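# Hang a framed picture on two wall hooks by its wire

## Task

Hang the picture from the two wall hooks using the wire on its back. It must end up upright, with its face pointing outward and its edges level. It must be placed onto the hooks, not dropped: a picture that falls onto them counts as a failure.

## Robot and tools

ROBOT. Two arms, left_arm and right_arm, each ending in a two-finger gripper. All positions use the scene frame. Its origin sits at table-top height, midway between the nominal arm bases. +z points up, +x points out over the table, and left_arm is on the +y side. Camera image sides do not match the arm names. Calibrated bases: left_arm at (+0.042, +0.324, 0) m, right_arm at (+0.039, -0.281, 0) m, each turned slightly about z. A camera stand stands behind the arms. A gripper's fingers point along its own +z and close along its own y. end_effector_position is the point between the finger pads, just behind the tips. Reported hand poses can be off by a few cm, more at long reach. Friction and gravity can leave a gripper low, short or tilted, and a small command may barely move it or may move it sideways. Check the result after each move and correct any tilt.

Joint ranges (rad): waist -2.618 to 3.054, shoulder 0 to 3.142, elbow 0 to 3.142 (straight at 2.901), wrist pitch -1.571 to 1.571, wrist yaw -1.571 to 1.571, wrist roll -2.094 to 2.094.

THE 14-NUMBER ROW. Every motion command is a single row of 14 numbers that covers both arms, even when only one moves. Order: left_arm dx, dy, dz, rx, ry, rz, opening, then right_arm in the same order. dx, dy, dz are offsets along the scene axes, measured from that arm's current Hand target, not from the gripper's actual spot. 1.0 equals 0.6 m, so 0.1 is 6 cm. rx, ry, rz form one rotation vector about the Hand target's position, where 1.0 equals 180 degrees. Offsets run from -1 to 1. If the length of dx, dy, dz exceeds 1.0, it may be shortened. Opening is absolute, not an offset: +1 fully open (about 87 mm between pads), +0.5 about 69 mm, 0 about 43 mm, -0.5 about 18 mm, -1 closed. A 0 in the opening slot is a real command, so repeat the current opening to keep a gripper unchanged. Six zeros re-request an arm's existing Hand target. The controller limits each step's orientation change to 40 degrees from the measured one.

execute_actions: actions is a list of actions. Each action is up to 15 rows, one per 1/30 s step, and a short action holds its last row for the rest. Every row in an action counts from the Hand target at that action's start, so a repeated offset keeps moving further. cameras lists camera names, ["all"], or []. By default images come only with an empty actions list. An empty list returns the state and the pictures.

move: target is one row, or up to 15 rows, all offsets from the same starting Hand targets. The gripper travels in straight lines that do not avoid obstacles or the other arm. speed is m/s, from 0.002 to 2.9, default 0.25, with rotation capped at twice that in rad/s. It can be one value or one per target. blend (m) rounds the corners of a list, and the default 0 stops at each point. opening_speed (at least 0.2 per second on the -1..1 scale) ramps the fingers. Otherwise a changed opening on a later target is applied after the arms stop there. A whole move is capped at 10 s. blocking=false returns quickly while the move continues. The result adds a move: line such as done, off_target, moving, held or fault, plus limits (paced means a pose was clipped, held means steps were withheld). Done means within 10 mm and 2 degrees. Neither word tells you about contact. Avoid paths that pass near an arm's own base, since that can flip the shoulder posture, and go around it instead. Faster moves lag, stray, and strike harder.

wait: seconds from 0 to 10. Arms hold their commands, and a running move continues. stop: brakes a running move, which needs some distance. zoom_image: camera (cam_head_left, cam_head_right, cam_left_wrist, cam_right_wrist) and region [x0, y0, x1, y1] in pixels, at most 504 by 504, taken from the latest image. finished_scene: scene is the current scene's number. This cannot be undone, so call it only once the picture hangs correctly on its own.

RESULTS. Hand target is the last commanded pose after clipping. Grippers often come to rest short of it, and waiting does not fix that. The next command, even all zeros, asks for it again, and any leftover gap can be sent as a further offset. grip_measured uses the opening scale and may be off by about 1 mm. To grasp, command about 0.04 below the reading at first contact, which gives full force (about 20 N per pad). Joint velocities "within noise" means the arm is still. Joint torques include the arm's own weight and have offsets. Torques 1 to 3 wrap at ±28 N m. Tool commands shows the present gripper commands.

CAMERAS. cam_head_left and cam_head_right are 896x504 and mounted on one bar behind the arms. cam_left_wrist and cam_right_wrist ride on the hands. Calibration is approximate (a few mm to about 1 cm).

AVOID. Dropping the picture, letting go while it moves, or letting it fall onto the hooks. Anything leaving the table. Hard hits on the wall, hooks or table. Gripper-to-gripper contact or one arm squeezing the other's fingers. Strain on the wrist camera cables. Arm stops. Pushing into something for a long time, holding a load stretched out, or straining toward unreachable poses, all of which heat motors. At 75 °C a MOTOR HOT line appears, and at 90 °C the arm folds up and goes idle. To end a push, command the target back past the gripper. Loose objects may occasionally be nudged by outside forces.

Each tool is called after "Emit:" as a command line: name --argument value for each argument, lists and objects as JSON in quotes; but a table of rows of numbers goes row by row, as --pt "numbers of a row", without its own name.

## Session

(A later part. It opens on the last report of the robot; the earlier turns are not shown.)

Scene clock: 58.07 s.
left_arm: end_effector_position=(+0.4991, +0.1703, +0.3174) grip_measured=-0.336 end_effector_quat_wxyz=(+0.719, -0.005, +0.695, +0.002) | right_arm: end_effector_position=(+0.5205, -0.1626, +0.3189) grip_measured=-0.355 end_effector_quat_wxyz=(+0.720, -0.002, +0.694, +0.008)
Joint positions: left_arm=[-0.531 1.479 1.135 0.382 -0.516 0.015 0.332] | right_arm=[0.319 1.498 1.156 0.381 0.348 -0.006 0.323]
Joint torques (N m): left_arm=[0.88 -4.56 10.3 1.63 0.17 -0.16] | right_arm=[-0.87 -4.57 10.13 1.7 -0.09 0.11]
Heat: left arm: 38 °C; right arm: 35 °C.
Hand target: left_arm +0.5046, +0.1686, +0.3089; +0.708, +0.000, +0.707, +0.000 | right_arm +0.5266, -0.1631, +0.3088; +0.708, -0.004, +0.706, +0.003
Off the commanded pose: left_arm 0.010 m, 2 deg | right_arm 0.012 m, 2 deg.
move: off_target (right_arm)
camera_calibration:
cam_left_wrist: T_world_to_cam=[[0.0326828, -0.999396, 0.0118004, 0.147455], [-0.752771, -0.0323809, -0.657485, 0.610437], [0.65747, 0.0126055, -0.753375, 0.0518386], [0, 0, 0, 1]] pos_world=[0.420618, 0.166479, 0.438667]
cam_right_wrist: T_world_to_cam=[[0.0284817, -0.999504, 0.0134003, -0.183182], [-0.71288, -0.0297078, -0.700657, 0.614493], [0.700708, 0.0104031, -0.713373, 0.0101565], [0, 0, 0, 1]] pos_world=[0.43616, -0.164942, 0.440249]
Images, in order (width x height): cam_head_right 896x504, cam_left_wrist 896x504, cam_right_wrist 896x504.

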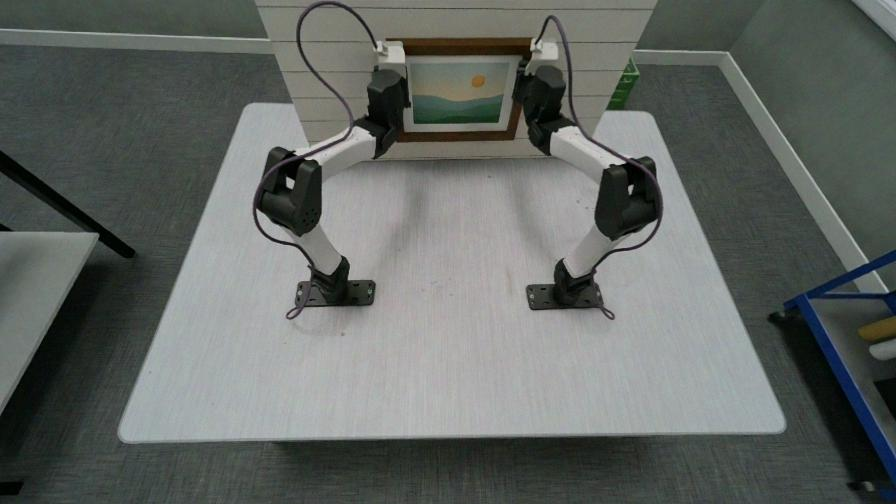

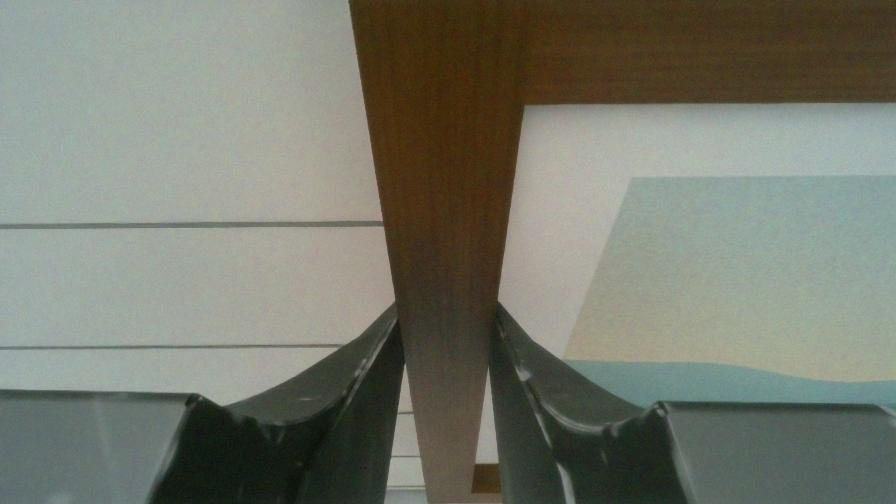

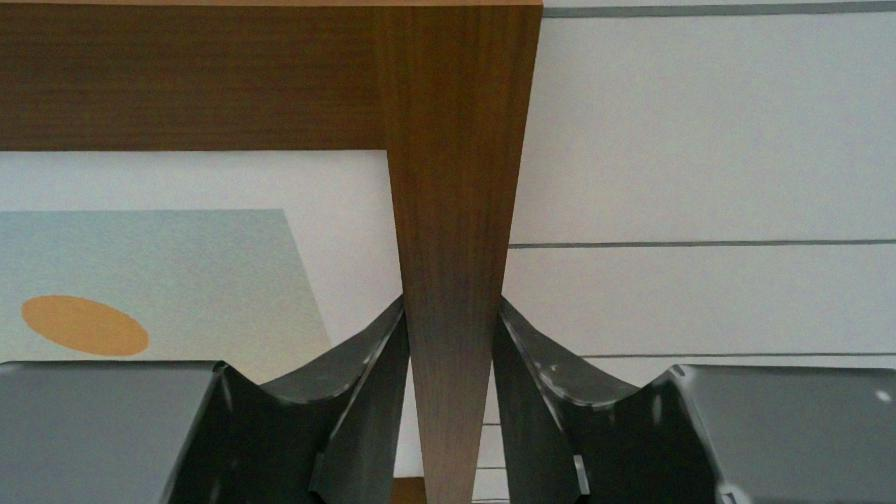

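Emit:
move --target '[0,0,0,0,0,0,-0.26,0,0,0,0,0,0,-0.26]' --opening_speed 0.2 --cameras '["cam_head_right","cam_left_wrist","cam_right_wrist"]'

Scene clock: 60.70 s.
left_arm: end_effector_position=(+0.4996, +0.1675, +0.3085) grip_measured=-0.260 end_effector_quat_wxyz=(+0.709, +0.005, +0.705, +0.003) | right_arm: end_effector_position=(+0.5223, -0.1620, +0.3071) grip_measured=-0.260 end_effector_quat_wxyz=(+0.708, -0.006, +0.706, +0.003)
Joint positions: left_arm=[-0.531 1.486 1.135 0.357 -0.502 0.015 0.37] | right_arm=[0.319 1.512 1.156 0.359 0.348 -0.006 0.37]
Joint torques (N m): left_arm=[0.9 -5.26 10.45 1.83 -0.03 -0.15] | right_arm=[-0.9 -5.7 10.3 1.95 -0.08 0.11]
Heat: left arm: 37 °C; right arm: 36 °C.
Hand target: left_arm +0.5046, +0.1686, +0.3089; +0.708, +0.000, +0.707, +0.000 | right_arm +0.5267, -0.1630, +0.3088; +0.708, -0.004, +0.706, +0.003
Off the commanded pose: left_arm 0.005 m, 1 deg | right_arm 0.005 m, 0 deg.
move: done
camera_calibration:
cam_left_wrist: T_world_to_cam=[[0.018596, -0.999818, -0.00432066, 0.156926], [-0.771107, -0.0115911, -0.6366, 0.604098], [0.636434, 0.0151699, -0.771182, 0.0603955], [0, 0, 0, 1]] pos_world=[0.424468, 0.162984, 0.431823]
cam_right_wrist: T_world_to_cam=[[0.0290989, -0.999261, 0.02512, -0.186315], [-0.735943, -0.0384235, -0.675952, 0.61056], [0.676418, 0.0011826, -0.736517, 0.0187644], [0, 0, 0, 1]] pos_world=[0.442066, -0.16274, 0.43121]
Images, in order (width x height): cam_head_right 896x504, cam_left_wrist 896x504, cam_right_wrist 896x504.

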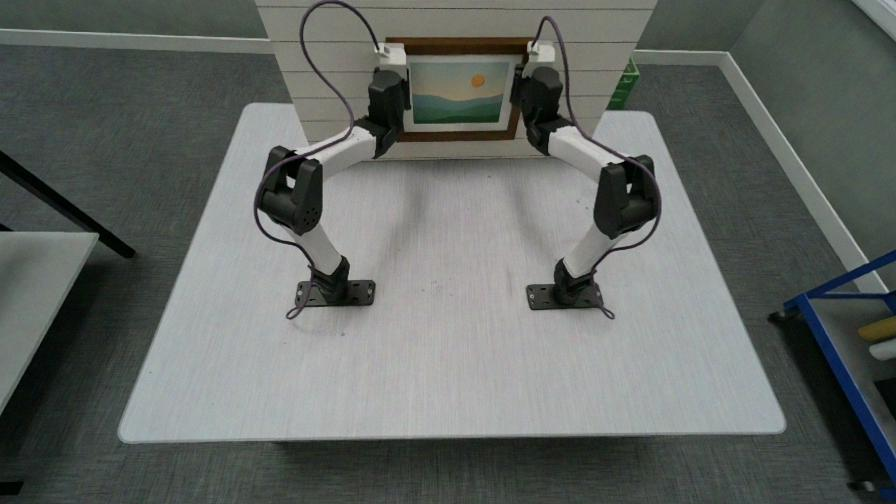

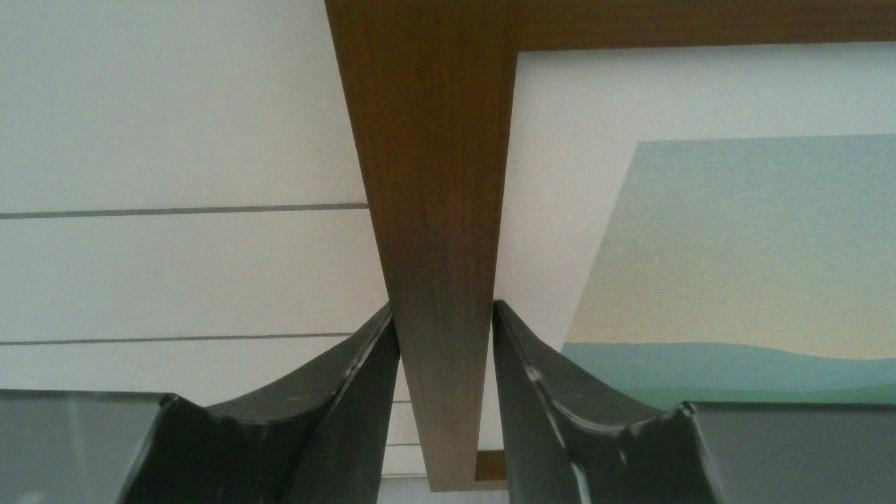

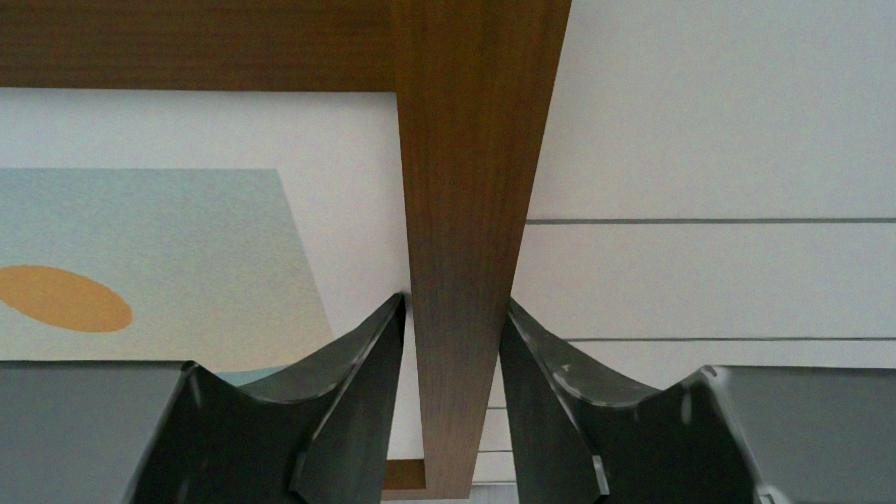

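Grippers slid down, the picture stayed hung. Open a bit and retreat.

Emit:
move --pt "0 0.001 0 0 0 0 0.1 0 -0.002 0 0 0 0 0.1" --pt "-0.17 0 0 0 0 0 0.1 -0.17 0 0 0 0 0 0.1" --opening_speed 0.3 --speed 0.06

Emit:
move --target '[-0.13,0,0,0,0,0,0.1,-0.13,0,0,0,0,0,0.1]' --cameras '["all"]'

Emit:
zoom_image --camera "cam_head_right" --region '[360, 20, 560, 160]'

Scene clock: 65.10 s.
left_arm: end_effector_position=(+0.4070, +0.1674, +0.3093) grip_measured=+0.100 end_effector_quat_wxyz=(+0.708, +0.006, +0.706, +0.003) | right_arm: end_effector_position=(+0.4287, -0.1607, +0.3106) grip_measured=+0.100 end_effector_quat_wxyz=(+0.710, -0.008, +0.704, +0.007)
Joint positions: left_arm=[-0.715 1.181 0.911 0.273 -0.687 0.015 0.55] | right_arm=[0.454 1.171 0.905 0.274 0.475 -0.006 0.55]
Joint torques (N m): left_arm=[-0.59 -5.45 7.86 1.82 -0.18 -0.14] | right_arm=[0.31 -4.93 7.24 1.89 0.1 0.11]
Heat: left arm: 37 °C; right arm: 36 °C.
Hand target: left_arm +0.4026, +0.1686, +0.3090; +0.708, +0.000, +0.707, +0.000 | right_arm +0.4247, -0.1631, +0.3088; +0.708, -0.004, +0.706, +0.003
Off the commanded pose: left_arm 0.005 m, 1 deg | right_arm 0.005 m, 1 deg.
move: done

Scene clock: 66.40 s.
left_arm: end_effector_position=(+0.3271, +0.1685, +0.3124) grip_measured=+0.100 end_effector_quat_wxyz=(+0.710, +0.001, +0.704, +0.001) | right_arm: end_effector_position=(+0.3477, -0.1618, +0.3155) grip_measured=+0.100 end_effector_quat_wxyz=(+0.714, -0.004, +0.700, +0.011)
Joint positions: left_arm=[-0.983 0.944 0.8 0.157 -0.957 0.015 0.55] | right_arm=[0.67 0.878 0.778 0.124 0.69 -0.006 0.55]
Joint torques (N m): left_arm=[-0.76 -2.51 7.8 1.68 -0.13 -0.13] | right_arm=[0.4 -1.22 7.25 1.78 0.08 0.09]
Heat: left arm: 37 °C; right arm: 36 °C.
Hand target: left_arm +0.3246, +0.1686, +0.3089; +0.708, +0.000, +0.707, +0.000 | right_arm +0.3467, -0.1630, +0.3088; +0.708, -0.004, +0.706, +0.003
Off the commanded pose: left_arm 0.004 m, 0 deg | right_arm 0.007 m, 1 deg.
move: done
camera_calibration:
cam_left_wrist: T_world_to_cam=[[0.0220562, -0.999748, 0.00407371, 0.15741], [-0.769507, -0.0195777, -0.638338, 0.474976], [0.638257, 0.0109446, -0.769746, 0.172892], [0, 0, 0, 1]] pos_world=[0.251676, 0.164778, 0.435637]
cam_right_wrist: T_world_to_cam=[[0.0375873, -0.999232, 0.0110393, -0.179752], [-0.725184, -0.0348759, -0.687671, 0.488219], [0.687528, 0.0178421, -0.725939, 0.138529], [0, 0, 0, 1]] pos_world=[0.265563, -0.165059, 0.438282]

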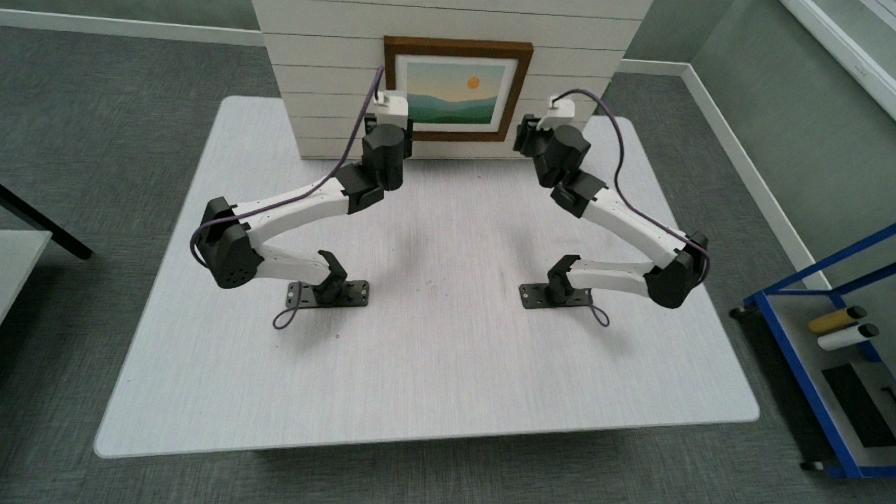

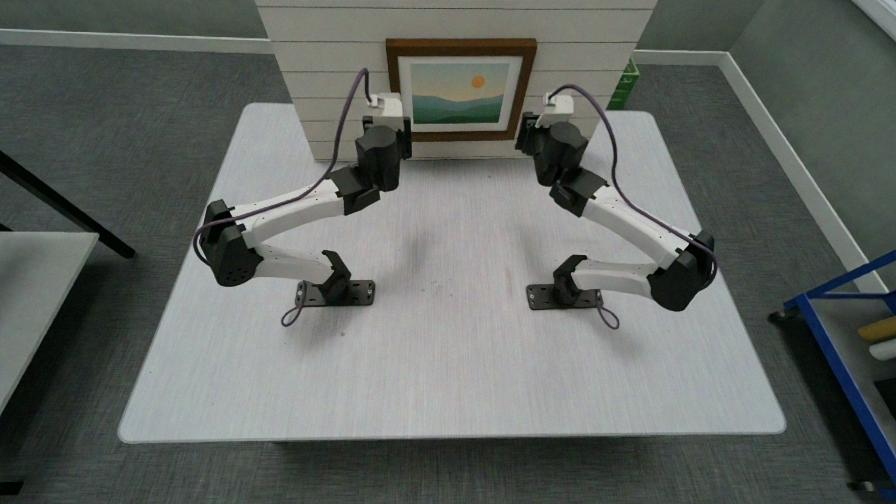

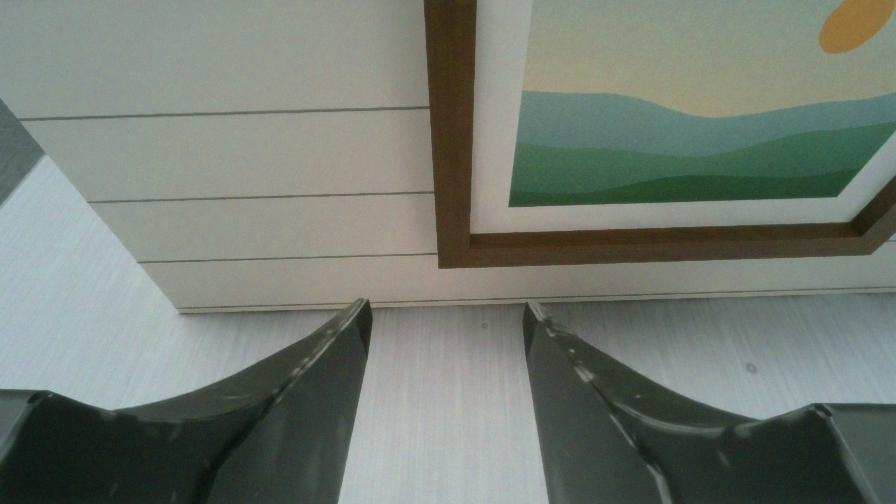

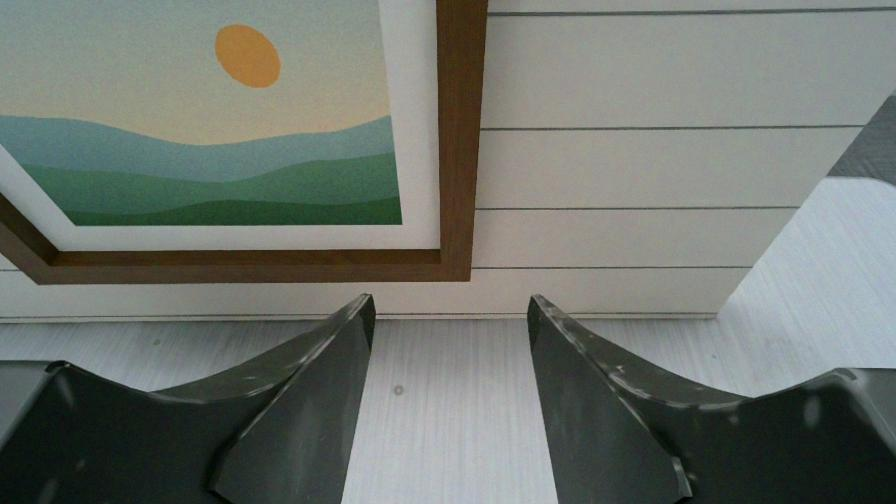

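Scaled by 2.520.

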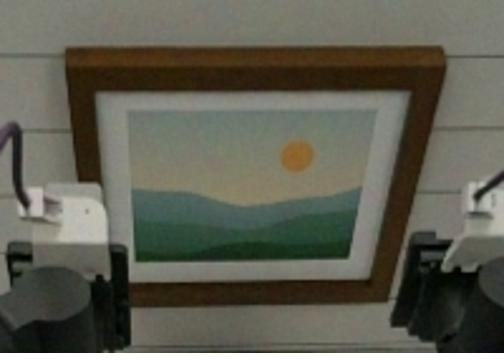

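Emit:
finished_scene --scene 1

The scene is finished: the task was done.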